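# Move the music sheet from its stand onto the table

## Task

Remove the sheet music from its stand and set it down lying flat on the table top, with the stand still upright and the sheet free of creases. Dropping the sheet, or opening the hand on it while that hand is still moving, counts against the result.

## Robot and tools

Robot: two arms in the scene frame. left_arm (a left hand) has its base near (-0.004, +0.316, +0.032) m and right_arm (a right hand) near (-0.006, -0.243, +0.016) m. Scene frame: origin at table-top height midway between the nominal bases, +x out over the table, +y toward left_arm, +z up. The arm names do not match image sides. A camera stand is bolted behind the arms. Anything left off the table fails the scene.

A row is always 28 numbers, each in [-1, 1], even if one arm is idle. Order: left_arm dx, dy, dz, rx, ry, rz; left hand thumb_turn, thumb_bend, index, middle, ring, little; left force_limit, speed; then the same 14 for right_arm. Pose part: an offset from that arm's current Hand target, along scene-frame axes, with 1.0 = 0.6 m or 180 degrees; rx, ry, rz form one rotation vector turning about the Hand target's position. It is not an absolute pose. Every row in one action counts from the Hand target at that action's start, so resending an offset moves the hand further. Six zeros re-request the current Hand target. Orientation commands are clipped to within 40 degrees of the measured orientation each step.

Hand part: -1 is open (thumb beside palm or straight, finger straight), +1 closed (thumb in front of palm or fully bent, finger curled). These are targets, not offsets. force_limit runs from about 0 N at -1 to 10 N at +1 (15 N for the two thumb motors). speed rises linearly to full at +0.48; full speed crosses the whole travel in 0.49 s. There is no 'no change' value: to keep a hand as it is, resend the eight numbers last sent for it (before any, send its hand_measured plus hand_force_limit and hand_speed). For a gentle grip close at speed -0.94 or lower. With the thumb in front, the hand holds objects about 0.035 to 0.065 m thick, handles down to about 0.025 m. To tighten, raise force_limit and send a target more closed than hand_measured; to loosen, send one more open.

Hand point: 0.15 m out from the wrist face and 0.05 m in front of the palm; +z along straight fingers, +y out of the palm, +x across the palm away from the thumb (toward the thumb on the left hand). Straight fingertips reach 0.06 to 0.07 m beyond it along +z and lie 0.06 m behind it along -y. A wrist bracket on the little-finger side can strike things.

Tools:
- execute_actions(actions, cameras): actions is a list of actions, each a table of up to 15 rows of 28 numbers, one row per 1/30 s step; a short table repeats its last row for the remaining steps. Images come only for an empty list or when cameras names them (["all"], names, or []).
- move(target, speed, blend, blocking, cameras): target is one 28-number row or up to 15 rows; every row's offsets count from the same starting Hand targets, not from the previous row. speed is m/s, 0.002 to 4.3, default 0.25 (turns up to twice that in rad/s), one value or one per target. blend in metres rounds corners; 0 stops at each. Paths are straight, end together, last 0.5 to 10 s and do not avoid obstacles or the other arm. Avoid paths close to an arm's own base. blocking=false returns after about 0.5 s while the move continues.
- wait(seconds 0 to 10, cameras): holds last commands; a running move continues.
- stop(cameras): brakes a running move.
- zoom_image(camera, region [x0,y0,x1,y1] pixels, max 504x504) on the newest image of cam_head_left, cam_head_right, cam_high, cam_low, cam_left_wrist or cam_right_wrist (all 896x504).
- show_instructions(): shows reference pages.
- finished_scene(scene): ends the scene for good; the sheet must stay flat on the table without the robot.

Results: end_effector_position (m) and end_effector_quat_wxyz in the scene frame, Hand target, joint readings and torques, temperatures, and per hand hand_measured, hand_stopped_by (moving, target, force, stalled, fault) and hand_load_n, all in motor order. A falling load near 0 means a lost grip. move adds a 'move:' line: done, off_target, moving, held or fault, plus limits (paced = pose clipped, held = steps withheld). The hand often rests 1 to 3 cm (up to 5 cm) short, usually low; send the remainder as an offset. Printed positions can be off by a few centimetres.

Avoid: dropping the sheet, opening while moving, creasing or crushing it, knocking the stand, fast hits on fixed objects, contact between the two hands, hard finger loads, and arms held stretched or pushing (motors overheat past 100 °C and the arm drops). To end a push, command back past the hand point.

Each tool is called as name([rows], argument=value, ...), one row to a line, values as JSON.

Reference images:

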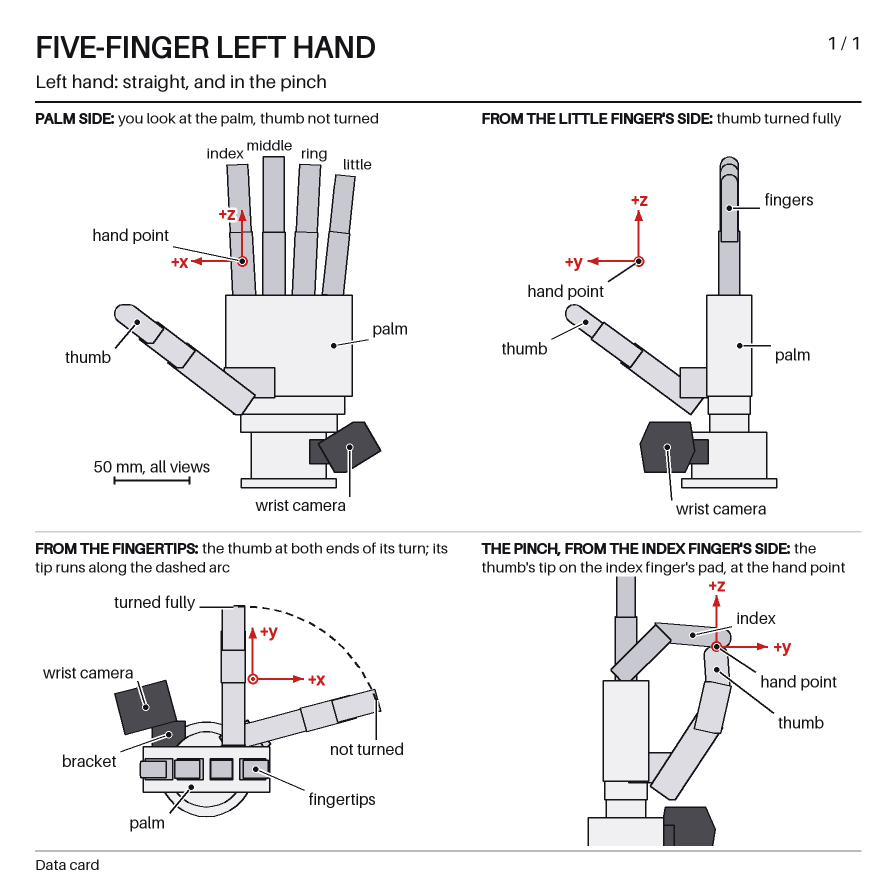

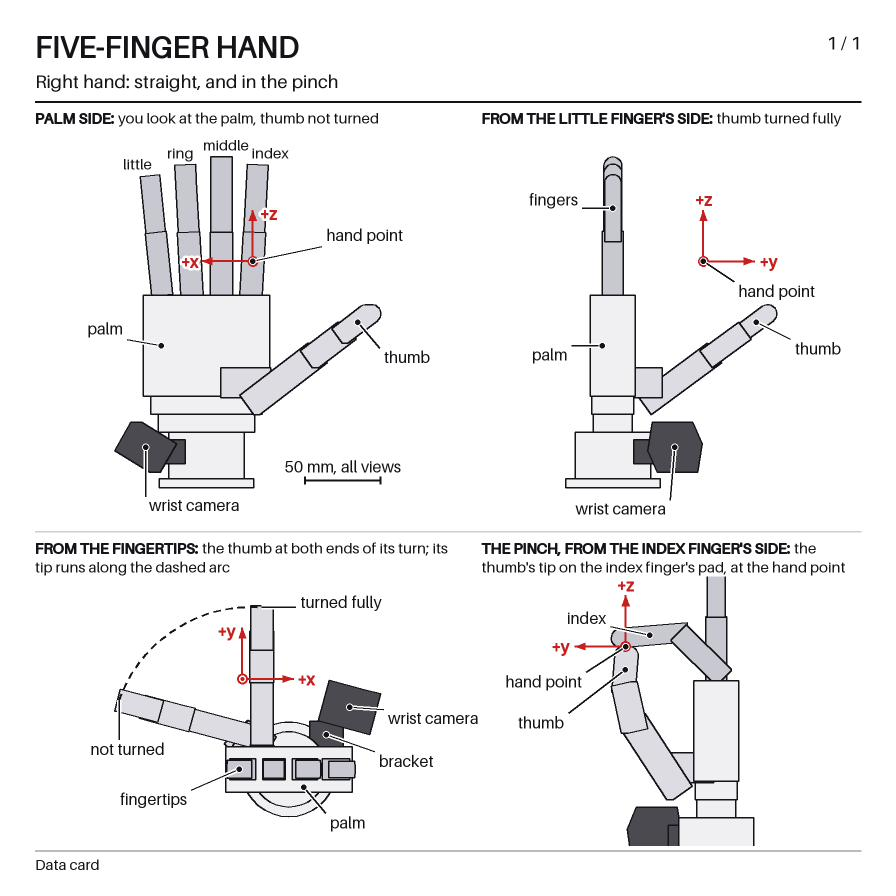

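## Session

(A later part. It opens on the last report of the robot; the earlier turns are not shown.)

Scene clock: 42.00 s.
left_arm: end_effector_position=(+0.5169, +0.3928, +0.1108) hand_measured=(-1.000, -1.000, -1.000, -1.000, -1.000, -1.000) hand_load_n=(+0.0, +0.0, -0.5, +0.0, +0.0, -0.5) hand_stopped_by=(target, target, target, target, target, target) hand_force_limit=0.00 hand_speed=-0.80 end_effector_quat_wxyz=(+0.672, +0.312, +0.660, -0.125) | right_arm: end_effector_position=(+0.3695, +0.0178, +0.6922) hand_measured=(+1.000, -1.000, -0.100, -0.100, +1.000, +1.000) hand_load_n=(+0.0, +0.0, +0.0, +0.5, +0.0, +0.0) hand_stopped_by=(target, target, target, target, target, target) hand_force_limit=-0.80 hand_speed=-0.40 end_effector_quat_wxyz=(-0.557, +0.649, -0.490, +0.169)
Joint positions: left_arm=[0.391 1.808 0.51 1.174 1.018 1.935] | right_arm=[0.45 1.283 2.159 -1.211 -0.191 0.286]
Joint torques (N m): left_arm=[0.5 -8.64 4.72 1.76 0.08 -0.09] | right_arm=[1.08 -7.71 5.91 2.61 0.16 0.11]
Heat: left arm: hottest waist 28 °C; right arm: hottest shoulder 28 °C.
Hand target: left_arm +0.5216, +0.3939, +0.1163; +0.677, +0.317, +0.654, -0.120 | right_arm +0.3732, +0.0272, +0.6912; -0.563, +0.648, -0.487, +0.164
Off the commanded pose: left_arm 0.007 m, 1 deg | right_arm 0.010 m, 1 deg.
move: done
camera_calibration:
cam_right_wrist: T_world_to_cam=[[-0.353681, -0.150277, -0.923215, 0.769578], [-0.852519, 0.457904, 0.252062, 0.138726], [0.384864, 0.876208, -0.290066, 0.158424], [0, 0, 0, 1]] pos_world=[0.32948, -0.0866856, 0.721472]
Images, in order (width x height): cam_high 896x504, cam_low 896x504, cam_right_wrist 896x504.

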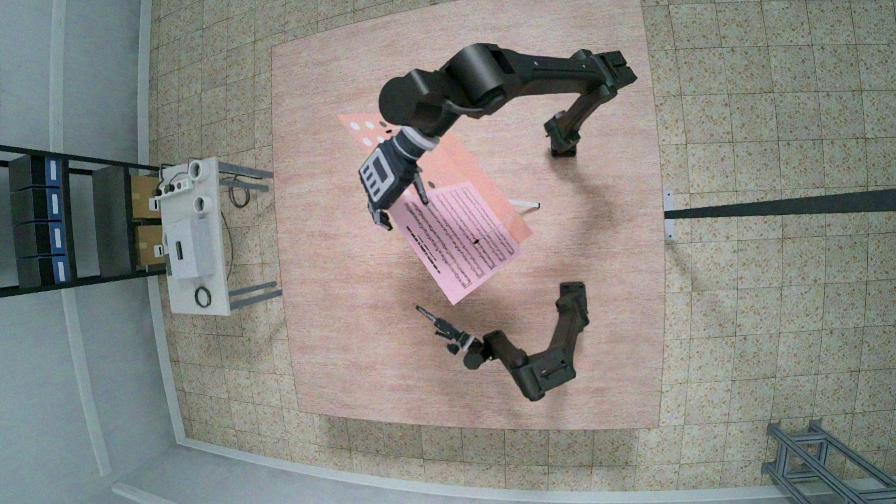

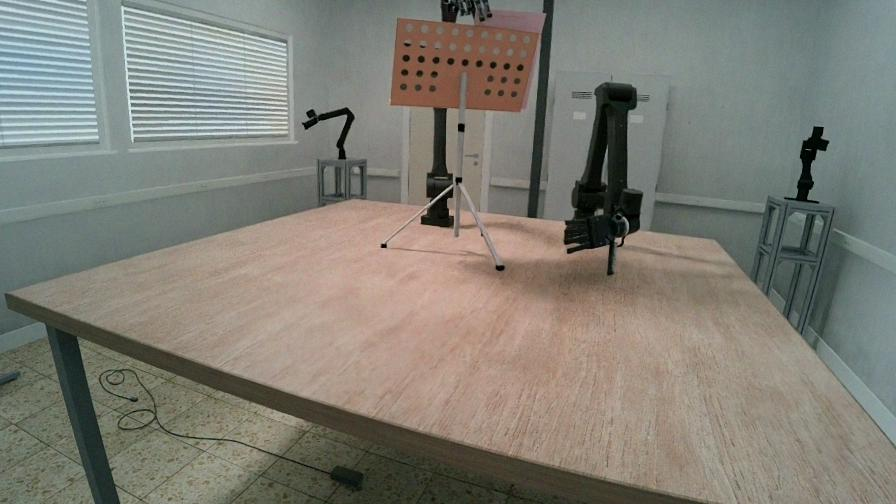

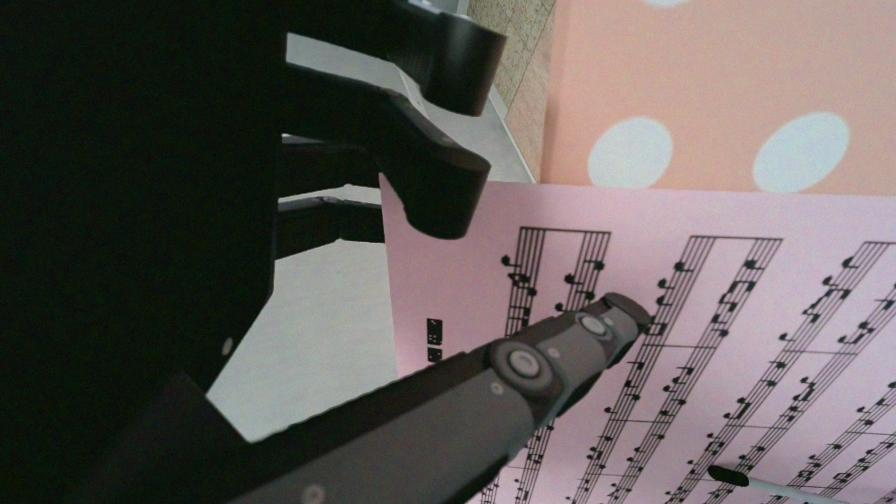

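move(target=[0,0,0,0,0,0,-1,-1,-1,-1,-1,-1,0,-0.8,0,0,0,0,0,0,1,-0.3,0.08,0.08,1,1,-0.8,-0.6], speed=0.05, cameras=["cam_right_wrist","cam_low","cam_high"])

zoom_image(camera="cam_right_wrist", region=[250, 100, 550, 400])

zoom_image(camera="cam_high", region=[340, 130, 500, 290])

Scene clock: 44.63 s.
left_arm: end_effector_position=(+0.5169, +0.3928, +0.1108) hand_measured=(-1.000, -1.000, -1.000, -1.000, -1.000, -1.000) hand_load_n=(+0.0, +0.0, +0.0, +0.0, -0.5, +0.0) hand_stopped_by=(target, target, target, target, target, target) hand_force_limit=0.00 hand_speed=-0.80 end_effector_quat_wxyz=(+0.672, +0.312, +0.660, -0.125) | right_arm: end_effector_position=(+0.3695, +0.0178, +0.6922) hand_measured=(+1.000, -0.300, +0.080, +0.080, +1.000, +1.000) hand_load_n=(+0.0, +0.0, +0.0, +0.0, +0.0, +0.0) hand_stopped_by=(target, target, target, target, target, target) hand_force_limit=-0.80 hand_speed=-0.60 end_effector_quat_wxyz=(-0.557, +0.649, -0.490, +0.169)
Joint positions: left_arm=[0.391 1.808 0.51 1.174 1.018 1.935] | right_arm=[0.45 1.283 2.159 -1.211 -0.191 0.286]
Joint torques (N m): left_arm=[0.62 -8.88 4.75 1.77 0.08 -0.09] | right_arm=[1.26 -8 6.01 2.56 0.14 0.06]
Heat: left arm: hottest waist 28 °C; right arm: hottest shoulder 28 °C.
Hand target: left_arm +0.5216, +0.3939, +0.1163; +0.677, +0.317, +0.654, -0.120 | right_arm +0.3732, +0.0272, +0.6912; -0.563, +0.648, -0.487, +0.164
Off the commanded pose: left_arm 0.007 m, 1 deg | right_arm 0.010 m, 1 deg.
move: done
camera_calibration:
cam_right_wrist: T_world_to_cam=[[-0.353681, -0.150277, -0.923215, 0.769578], [-0.852519, 0.457904, 0.252062, 0.138726], [0.384864, 0.876208, -0.290066, 0.158424], [0, 0, 0, 1]] pos_world=[0.32948, -0.0866856, 0.721472]
Images, in order (width x height): cam_high 896x504, cam_low 896x504, cam_right_wrist 896x504.

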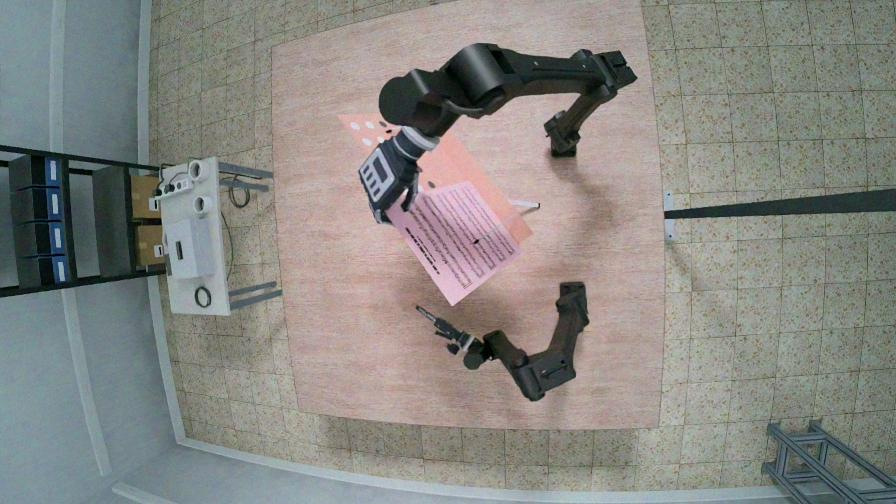

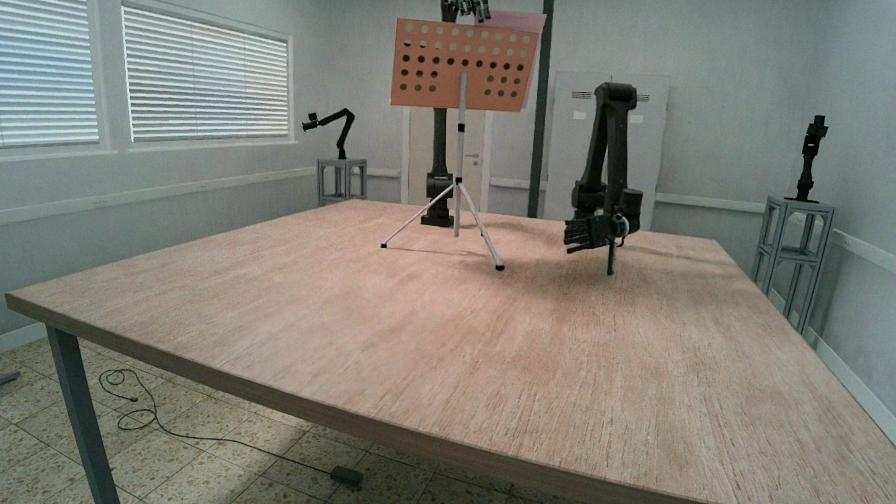

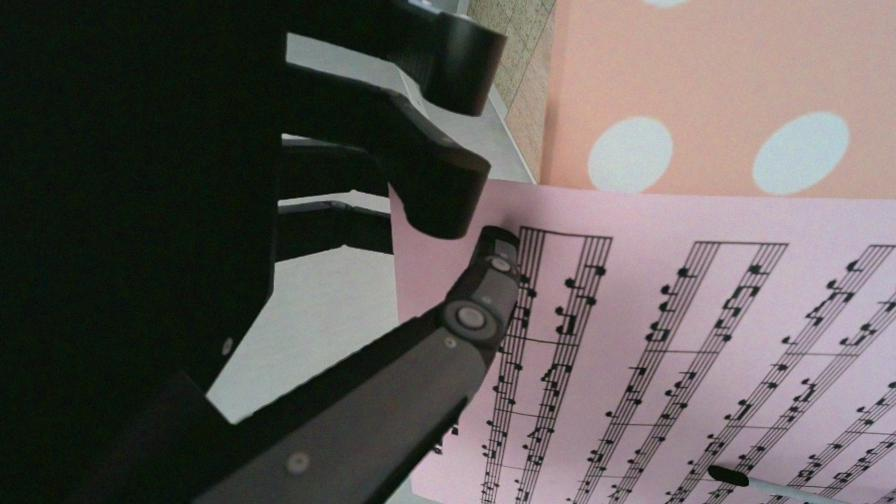

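Scaled by 1.680 from the camera's 896x504 image, which has a finer 1280x720 frame.

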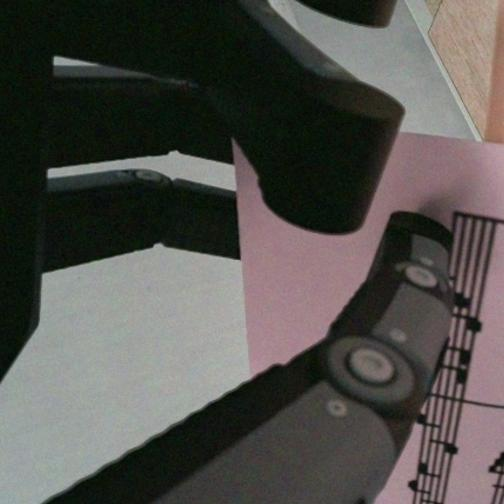

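Scaled by 3.150 from the camera's 896x504 image, which has a finer 1280x720 frame.

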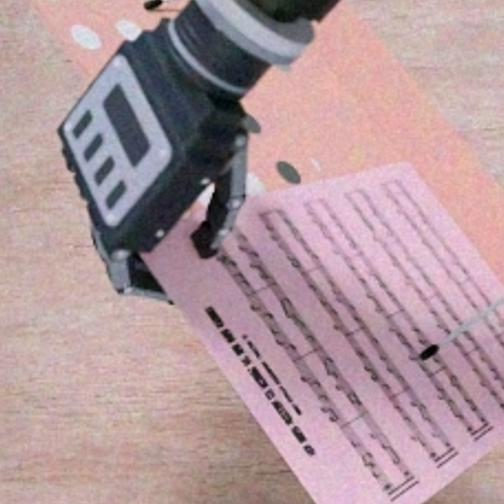

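move(target=[0,0,0,0,0,0,-1,-1,-1,-1,-1,-1,0,-0.8,0,0,0,0,0,0,1,-0.05,0.25,0.25,1,1,-0.8,-0.85], speed=0.05, cameras=["cam_right_wrist","cam_high"])

zoom_image(camera="cam_right_wrist", region=[250, 100, 550, 400])

Scene clock: 46.17 s.
left_arm: end_effector_position=(+0.5169, +0.3928, +0.1108) hand_measured=(-1.000, -1.000, -1.000, -1.000, -1.000, -1.000) hand_load_n=(+0.0, +0.0, +0.0, +0.0, +0.0, +0.0) hand_stopped_by=(target, target, target, target, target, target) hand_force_limit=0.00 hand_speed=-0.80 end_effector_quat_wxyz=(+0.672, +0.312, +0.660, -0.125) | right_arm: end_effector_position=(+0.3690, +0.0186, +0.6924) hand_measured=(+1.000, -0.216, +0.250, +0.246, +1.000, +1.000) hand_load_n=(+0.0, +1.5, +0.0, +0.5, +0.0, +0.0) hand_stopped_by=(target, force, target, force, target, target) hand_force_limit=-0.80 hand_speed=-0.85 end_effector_quat_wxyz=(-0.557, +0.648, -0.491, +0.168)
Joint positions: left_arm=[0.391 1.808 0.51 1.174 1.018 1.935] | right_arm=[0.451 1.283 2.159 -1.211 -0.191 0.29]
Joint torques (N m): left_arm=[0.56 -8.76 4.71 1.76 0.08 -0.08] | right_arm=[1.14 -8.12 5.91 2.44 0.14 0.1]
Heat: left arm: hottest waist 28 °C; right arm: hottest shoulder 28 °C.
Hand target: left_arm +0.5216, +0.3939, +0.1163; +0.677, +0.317, +0.654, -0.120 | right_arm +0.3732, +0.0272, +0.6912; -0.563, +0.648, -0.487, +0.164
Off the commanded pose: left_arm 0.007 m, 1 deg | right_arm 0.010 m, 1 deg.
move: done
camera_calibration:
cam_right_wrist: T_world_to_cam=[[-0.356002, -0.147062, -0.922841, 0.770223], [-0.851931, 0.456905, 0.255836, 0.135085], [0.384027, 0.877274, -0.287946, 0.156774], [0, 0, 0, 1]] pos_world=[0.329079, -0.0859844, 0.721376]
Images, in order (width x height): cam_high 896x504, cam_right_wrist 896x504.

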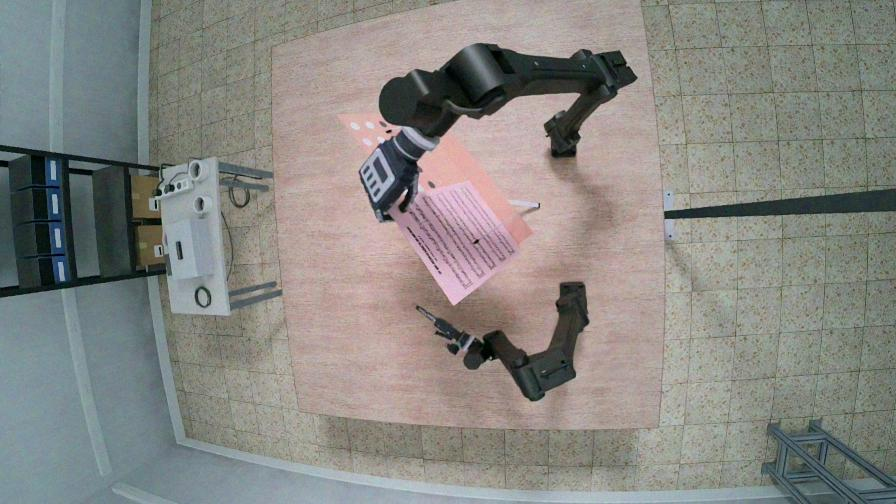

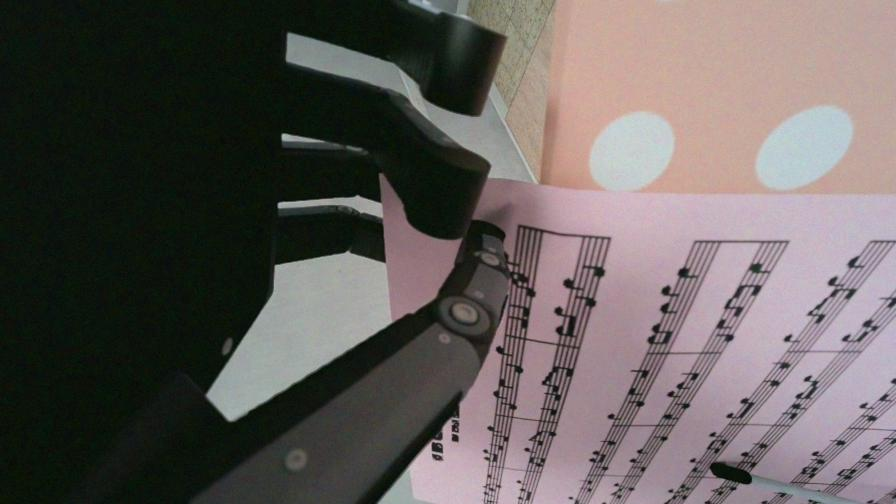

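Scaled by 1.680 from the camera's 896x504 image, which has a finer 1280x720 frame.

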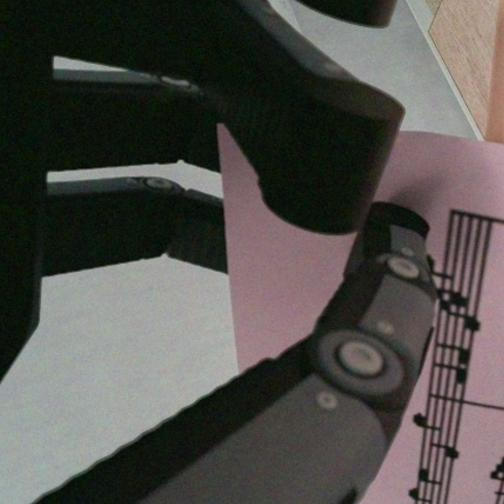

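move(target=[0,0,0,0,0,0,-1,-1,-1,-1,-1,-1,0,-0.8,0,0,0,0,0,0,1,0.0,0.35,0.35,1,1,-0.65,-0.85], speed=0.05, cameras=["cam_right_wrist"])

zoom_image(camera="cam_right_wrist", region=[250, 100, 550, 400])

Scene clock: 47.33 s.
left_arm: end_effector_position=(+0.5169, +0.3928, +0.1108) hand_measured=(-1.000, -1.000, -1.000, -1.000, -1.000, -1.000) hand_load_n=(+0.0, +0.0, +0.0, +0.0, +0.0, +0.0) hand_stopped_by=(target, target, target, target, target, target) hand_force_limit=0.00 hand_speed=-0.80 end_effector_quat_wxyz=(+0.672, +0.312, +0.660, -0.125) | right_arm: end_effector_position=(+0.3691, +0.0184, +0.6922) hand_measured=(+1.000, -0.212, +0.276, +0.256, +1.000, +1.000) hand_load_n=(+0.0, +4.0, +2.0, +5.5, +0.0, +0.5) hand_stopped_by=(target, force, force, force, target, target) hand_force_limit=-0.65 hand_speed=-0.85 end_effector_quat_wxyz=(-0.557, +0.649, -0.489, +0.169)
Joint positions: left_arm=[0.391 1.808 0.51 1.174 1.018 1.935] | right_arm=[0.451 1.283 2.159 -1.211 -0.191 0.286]
Joint torques (N m): left_arm=[0.56 -8.7 4.72 1.74 0.07 -0.09] | right_arm=[0.97 -8.06 5.91 2.58 0.14 0.09]
Heat: left arm: hottest waist 28 °C; right arm: hottest shoulder 28 °C.
Hand target: left_arm +0.5216, +0.3939, +0.1163; +0.677, +0.317, +0.654, -0.120 | right_arm +0.3732, +0.0272, +0.6912; -0.563, +0.648, -0.487, +0.164
Off the commanded pose: left_arm 0.007 m, 1 deg | right_arm 0.010 m, 1 deg.
move: done
camera_calibration:
cam_right_wrist: T_world_to_cam=[[-0.353447, -0.150829, -0.923215, 0.769457], [-0.853243, 0.456548, 0.252071, 0.138439], [0.383473, 0.876821, -0.290059, 0.158569], [0, 0, 0, 1]] pos_world=[0.329278, -0.0861848, 0.721472]
Images, in order (width x height): cam_right_wrist 896x504.

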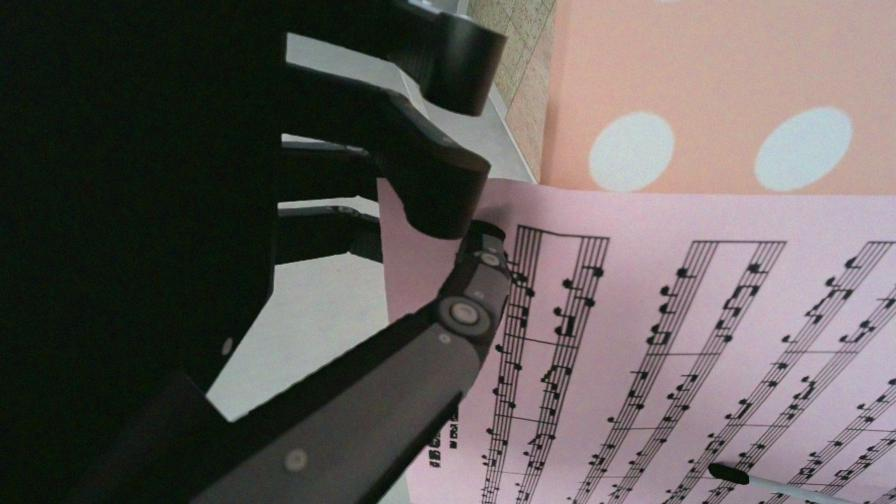

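Scaled by 1.680 from the camera's 896x504 image, which has a finer 1280x720 frame.

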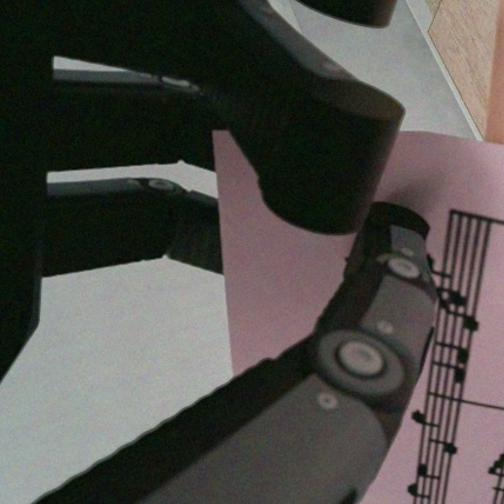

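move(target=[0,0,0,0,0,0,-1,-1,-1,-1,-1,-1,0,-0.8,0.019,0.009,0.05,0,0,0,1,0.0,0.35,0.35,1,1,-0.65,-0.85], speed=0.06, cameras=["cam_head_left","cam_high","cam_right_wrist"])

zoom_image(camera="cam_head_left", region=[380, 20, 620, 240])

Scene clock: 51.33 s.
left_arm: end_effector_position=(+0.5169, +0.3928, +0.1108) hand_measured=(-1.000, -1.000, -1.000, -1.000, -1.000, -1.000) hand_load_n=(+0.0, +0.0, +0.0, +0.0, +0.0, +0.0) hand_stopped_by=(target, target, target, target, target, target) hand_force_limit=0.00 hand_speed=-0.80 end_effector_quat_wxyz=(+0.672, +0.312, +0.660, -0.125) | right_arm: end_effector_position=(+0.3864, +0.0317, +0.7066) hand_measured=(+1.000, -0.212, +0.276, +0.256, +1.000, +1.000) hand_load_n=(-0.5, +4.0, +2.5, +5.5, +0.0, +0.0) hand_stopped_by=(target, force, force, force, target, target) hand_force_limit=-0.65 hand_speed=-0.85 end_effector_quat_wxyz=(-0.553, +0.655, -0.489, +0.162)
Joint positions: left_arm=[0.391 1.808 0.51 1.174 1.018 1.935] | right_arm=[0.46 1.398 2.34 -1.292 -0.194 0.286]
Joint torques (N m): left_arm=[0.56 -8.7 4.7 1.73 0.07 -0.09] | right_arm=[0.73 -8.29 10.43 1.13 0.13 0.1]
Heat: left arm: hottest waist 28 °C; right arm: hottest shoulder 28 °C.
Hand target: left_arm +0.5216, +0.3939, +0.1163; +0.677, +0.317, +0.654, -0.120 | right_arm +0.3846, +0.0326, +0.7212; -0.563, +0.648, -0.487, +0.164
Off the commanded pose: left_arm 0.007 m, 1 deg | right_arm 0.015 m, 1 deg.
move: off_target (right_arm)
camera_calibration:
cam_right_wrist: T_world_to_cam=[[-0.364777, -0.16026, -0.917199, 0.791336], [-0.855022, 0.447639, 0.261834, 0.137538], [0.368613, 0.879736, -0.300314, 0.157357], [0, 0, 0, 1]] pos_world=[0.348256, -0.073181, 0.737058]
Images, in order (width x height): cam_head_left 896x504, cam_high 896x504, cam_right_wrist 896x504.

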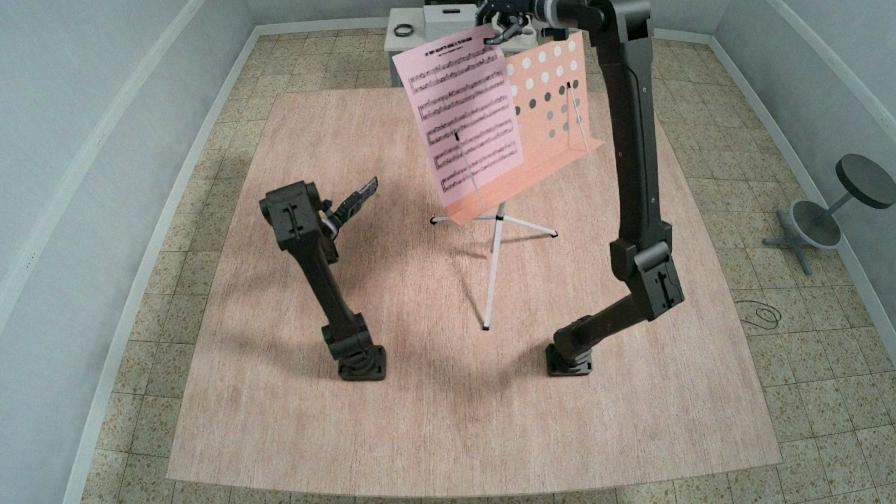

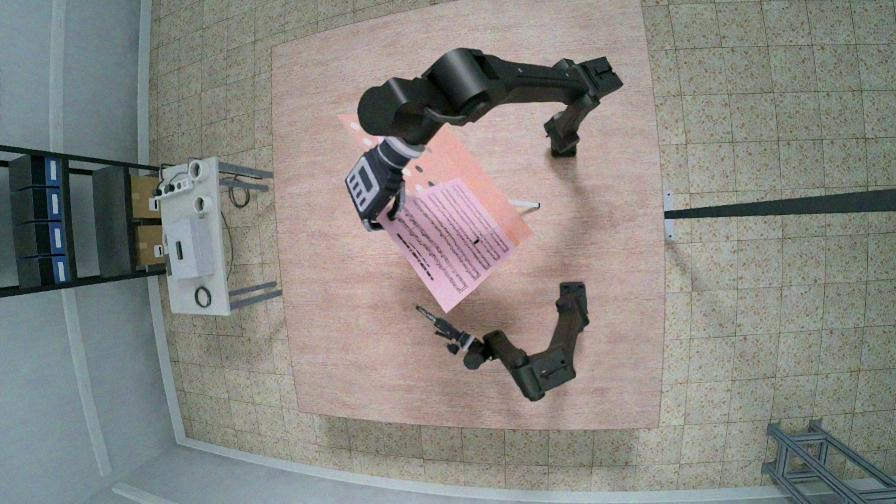

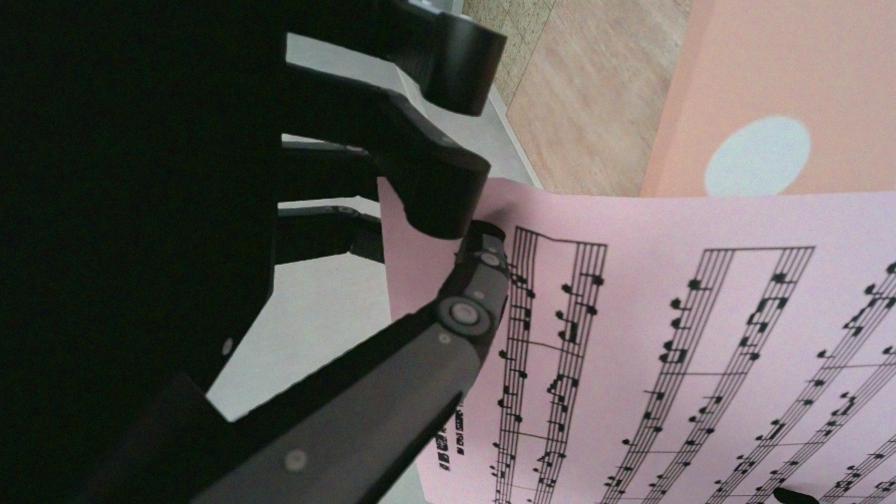

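Scaled by 2.100 from the camera's 896x504 image, which has a finer 1280x720 frame.

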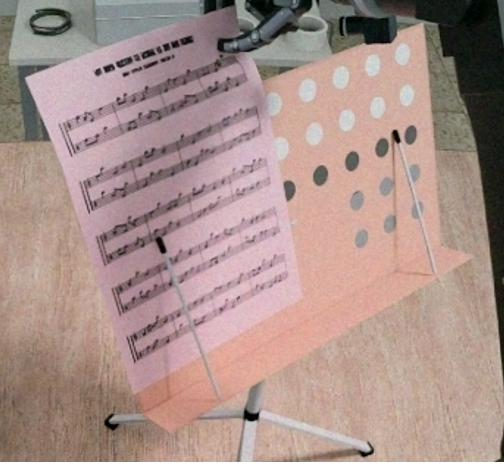

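move(target=[0,0,0,0,0,0,-1,-1,-1,-1,-1,-1,0,-0.8,0.045,-0.085,0.0033,0,0,0,1,0.0,0.35,0.35,1,1,-0.65,-0.85], speed=0.06, cameras=["cam_head_left","cam_right_wrist"])

zoom_image(camera="cam_head_left", region=[380, 20, 620, 240])

Scene clock: 53.97 s.
left_arm: end_effector_position=(+0.5169, +0.3928, +0.1108) hand_measured=(-1.000, -1.000, -1.000, -1.000, -1.000, -1.000) hand_load_n=(+0.0, +0.0, +0.0, +0.0, +0.0, -0.5) hand_stopped_by=(target, target, target, target, target, target) hand_force_limit=0.00 hand_speed=-0.80 end_effector_quat_wxyz=(+0.672, +0.312, +0.660, -0.125) | right_arm: end_effector_position=(+0.4091, -0.0115, +0.7117) hand_measured=(+1.000, -0.212, +0.276, +0.256, +1.000, +1.000) hand_load_n=(+0.5, +4.0, +1.5, +5.0, +0.5, +0.0) hand_stopped_by=(target, force, force, force, target, target) hand_force_limit=-0.65 hand_speed=-0.85 end_effector_quat_wxyz=(-0.557, +0.650, -0.494, +0.151)
Joint positions: left_arm=[0.391 1.808 0.51 1.174 1.018 1.935] | right_arm=[0.299 1.433 2.395 -1.326 -0.356 0.253]
Joint torques (N m): left_arm=[0.5 -8.76 4.74 1.72 0.08 -0.09] | right_arm=[-0.85 -8.23 10 1.1 -0.07 -0.13]
Heat: left arm: hottest waist 28 °C; right arm: hottest shoulder 28 °C.
Hand target: left_arm +0.5216, +0.3939, +0.1163; +0.677, +0.317, +0.654, -0.120 | right_arm +0.4116, -0.0184, +0.7232; -0.563, +0.648, -0.487, +0.164
Off the commanded pose: left_arm 0.007 m, 1 deg | right_arm 0.014 m, 2 deg.
move: off_target (right_arm)
camera_calibration:
cam_right_wrist: T_world_to_cam=[[-0.37764, -0.138896, -0.915476, 0.801696], [-0.852023, 0.43924, 0.284824, 0.157297], [0.362553, 0.887567, -0.284218, 0.17963], [0, 0, 0, 1]] pos_world=[0.371648, -0.117172, 0.740186]
Images, in order (width x height): cam_head_left 896x504, cam_right_wrist 896x504.

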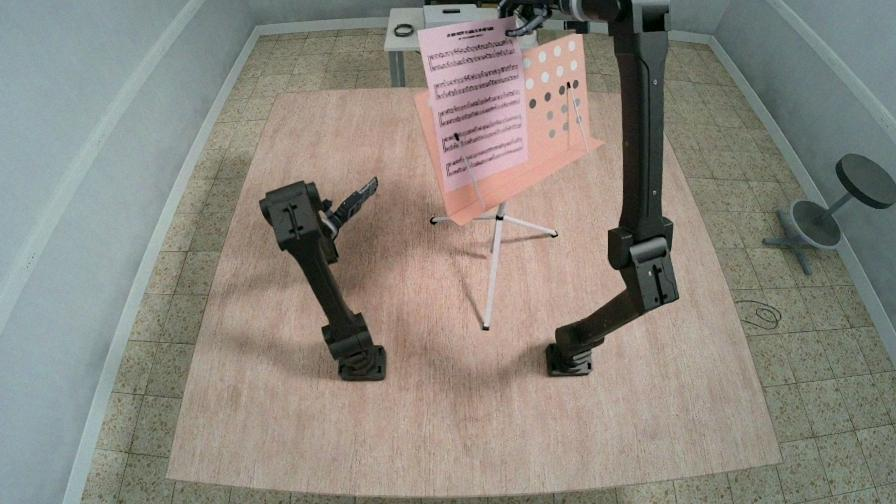

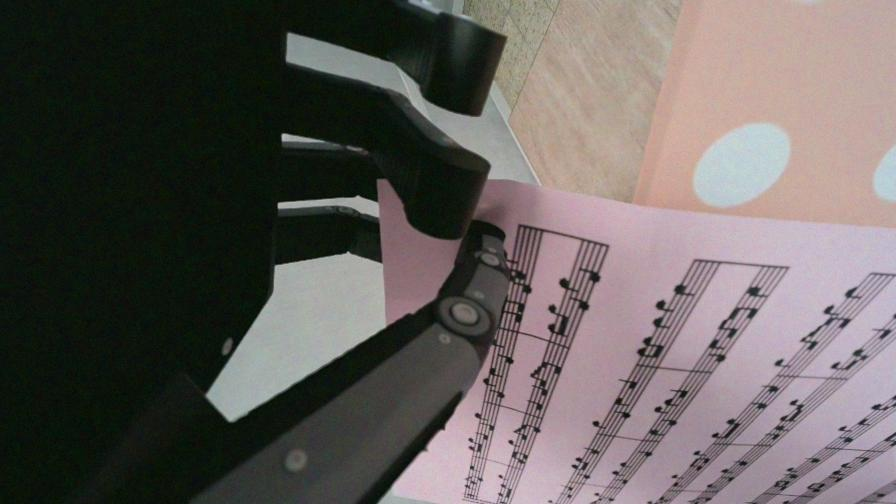

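Scaled by 2.100 from the camera's 896x504 image, which has a finer 1280x720 frame.

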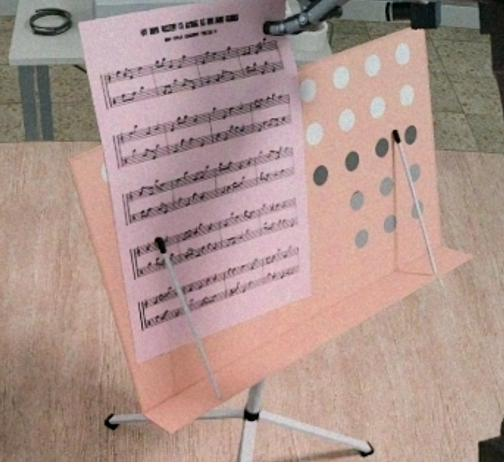

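move(target=[0,0,0,0,0,0,-1,-1,-1,-1,-1,-1,0,-0.8,0.0583,-0.105,-0.003,0,0,0,1,0.0,0.35,0.35,1,1,-0.65,-0.85], speed=0.06, cameras=["cam_head_left","cam_high","cam_right_wrist"])

zoom_image(camera="cam_head_left", region=[380, 10, 620, 240])

Scene clock: 56.87 s.
left_arm: end_effector_position=(+0.5169, +0.3928, +0.1108) hand_measured=(-1.000, -1.000, -1.000, -1.000, -1.000, -1.000) hand_load_n=(+0.0, +0.0, +0.0, +0.0, +0.0, +0.0) hand_stopped_by=(target, target, target, target, target, target) hand_force_limit=0.00 hand_speed=-0.80 end_effector_quat_wxyz=(+0.672, +0.312, +0.660, -0.125) | right_arm: end_effector_position=(+0.4474, -0.0808, +0.7117) hand_measured=(+1.000, -0.212, +0.276, +0.256, +1.000, +1.000) hand_load_n=(+0.0, +3.5, +1.5, +5.5, +0.0, +0.0) hand_stopped_by=(target, force, force, force, target, target) hand_force_limit=-0.65 hand_speed=-0.85 end_effector_quat_wxyz=(-0.557, +0.648, -0.494, +0.159)
Joint positions: left_arm=[0.391 1.808 0.51 1.174 1.018 1.935] | right_arm=[0.083 1.514 2.496 -1.376 -0.545 0.161]
Joint torques (N m): left_arm=[0.62 -8.7 4.71 1.76 0.07 -0.1] | right_arm=[-0.44 -9.7 9.77 0.96 -0.21 -0.07]
Heat: left arm: hottest waist 28 °C; right arm: hottest shoulder 28 °C.
Hand target: left_arm +0.5216, +0.3939, +0.1163; +0.677, +0.317, +0.654, -0.120 | right_arm +0.4466, -0.0814, +0.7214; -0.563, +0.648, -0.487, +0.164
Off the commanded pose: left_arm 0.007 m, 1 deg | right_arm 0.010 m, 1 deg.
move: done
camera_calibration:
cam_right_wrist: T_world_to_cam=[[-0.369329, -0.140112, -0.918675, 0.804931], [-0.850355, 0.449682, 0.27328, 0.228709], [0.374822, 0.882131, -0.285226, 0.221978], [0, 0, 0, 1]] pos_world=[0.408566, -0.185879, 0.740282]
Images, in order (width x height): cam_head_left 896x504, cam_high 896x504, cam_right_wrist 896x504.

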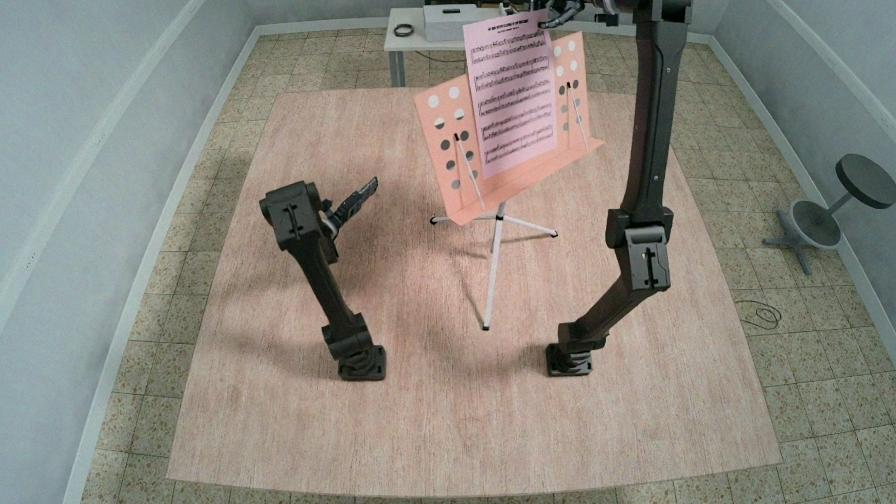

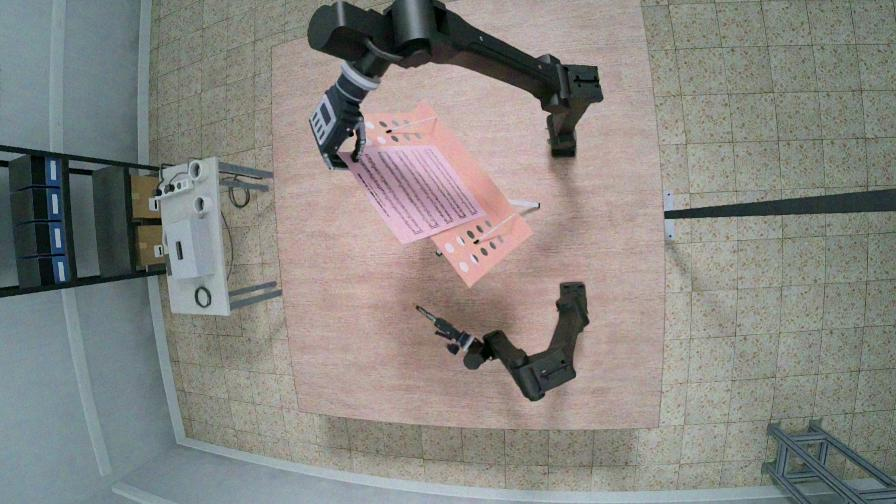

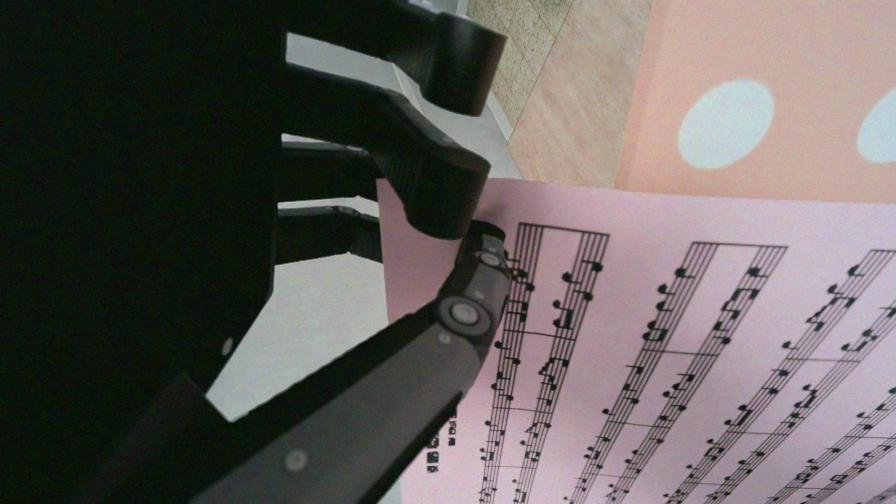

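Scaled by 2.100 from the camera's 896x504 image, which has a finer 1280x720 frame.

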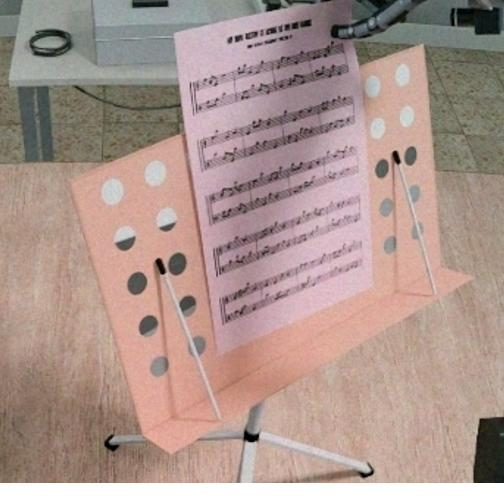

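move(target=[0,0,0,0,0,0,-1,-1,-1,-1,-1,-1,0,-0.8,-0.157,-0.118,0.09,0,0,0,1,0.0,0.35,0.35,1,1,-0.65,-0.85], speed=0.1, cameras=["cam_head_left","cam_high","cam_right_wrist"])

zoom_image(camera="cam_head_left", region=[380, 0, 650, 250])

Scene clock: 65.47 s.
left_arm: end_effector_position=(+0.5169, +0.3928, +0.1108) hand_measured=(-1.000, -1.000, -1.000, -1.000, -1.000, -1.000) hand_load_n=(+0.5, +0.0, +0.0, +0.0, +0.0, +0.0) hand_stopped_by=(target, target, target, target, target, target) hand_force_limit=0.00 hand_speed=-0.80 end_effector_quat_wxyz=(+0.672, +0.312, +0.660, -0.125) | right_arm: end_effector_position=(+0.3602, -0.1525, +0.7683) hand_measured=(+1.000, -0.212, +0.276, +0.256, +1.000, +1.000) hand_load_n=(+0.0, +3.5, +1.5, +5.5, +0.0, +0.0) hand_stopped_by=(target, force, force, force, target, target) hand_force_limit=-0.65 hand_speed=-0.85 end_effector_quat_wxyz=(-0.580, +0.630, -0.489, +0.167)
Joint positions: left_arm=[0.391 1.808 0.51 1.174 1.018 1.935] | right_arm=[-0.184 1.547 2.822 -1.672 -0.797 0.089]
Joint torques (N m): left_arm=[0.56 -8.7 4.7 1.73 0.07 -0.1] | right_arm=[-0.26 -8 6.12 0.91 -0.31 -0.09]
Heat: left arm: hottest waist 28 °C; right arm: hottest shoulder 28 °C.
Hand target: left_arm +0.5216, +0.3939, +0.1163; +0.677, +0.317, +0.654, -0.120 | right_arm +0.3524, -0.1522, +0.7754; -0.563, +0.648, -0.487, +0.164
Off the commanded pose: left_arm 0.007 m, 1 deg | right_arm 0.011 m, 3 deg.
joint sent to its limit (right arm) — joint 4 (wrist pitch), lower limit. The joint targets are off in position and orientation.
move: off_target (right_arm)
camera_calibration:
cam_right_wrist: T_world_to_cam=[[-0.329167, -0.09702, -0.939274, 0.822633], [-0.856333, 0.449849, 0.253634, 0.188571], [0.397924, 0.887819, -0.231157, 0.285145], [0, 0, 0, 1]] pos_world=[0.318797, -0.258173, 0.790763]
Images, in order (width x height): cam_head_left 896x504, cam_high 896x504, cam_right_wrist 896x504.

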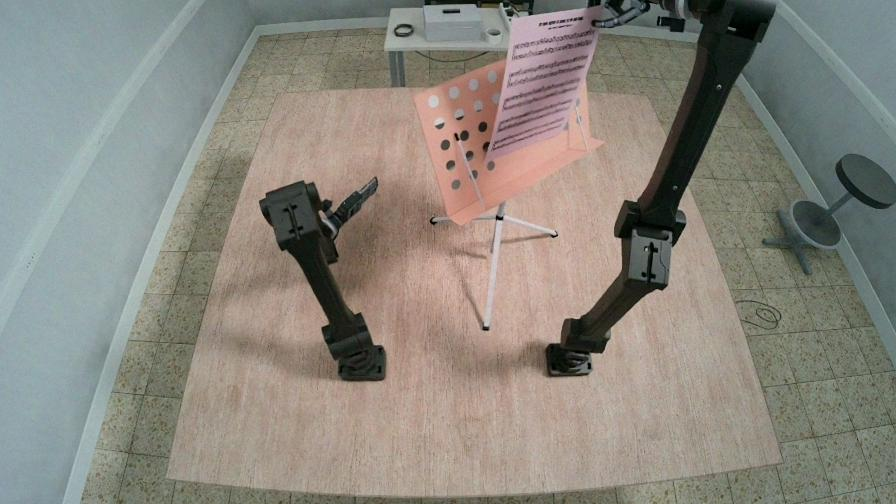

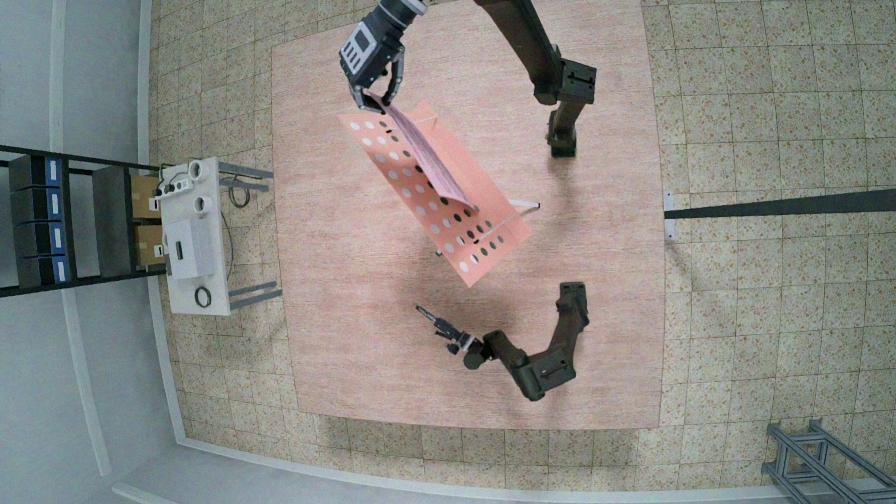

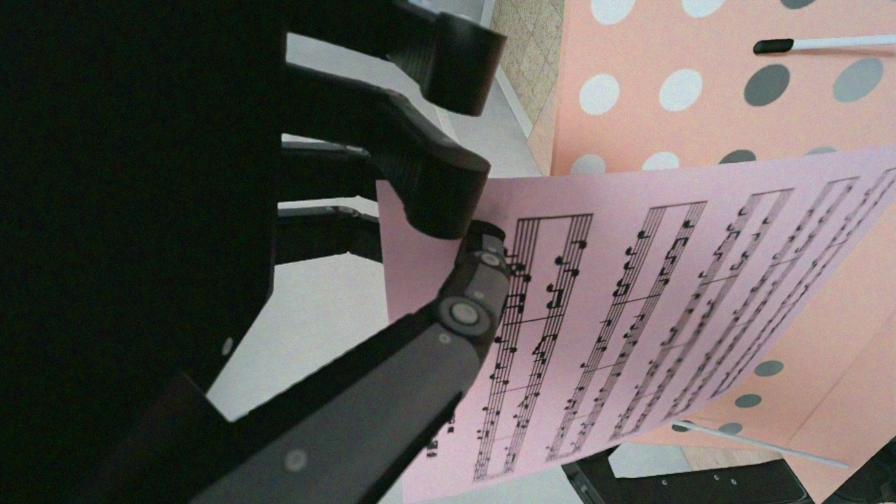

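Scaled by 1.867 from the camera's 896x504 image, which has a finer 1280x720 frame.

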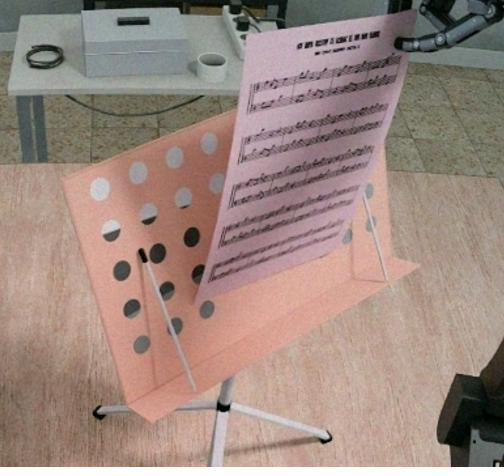

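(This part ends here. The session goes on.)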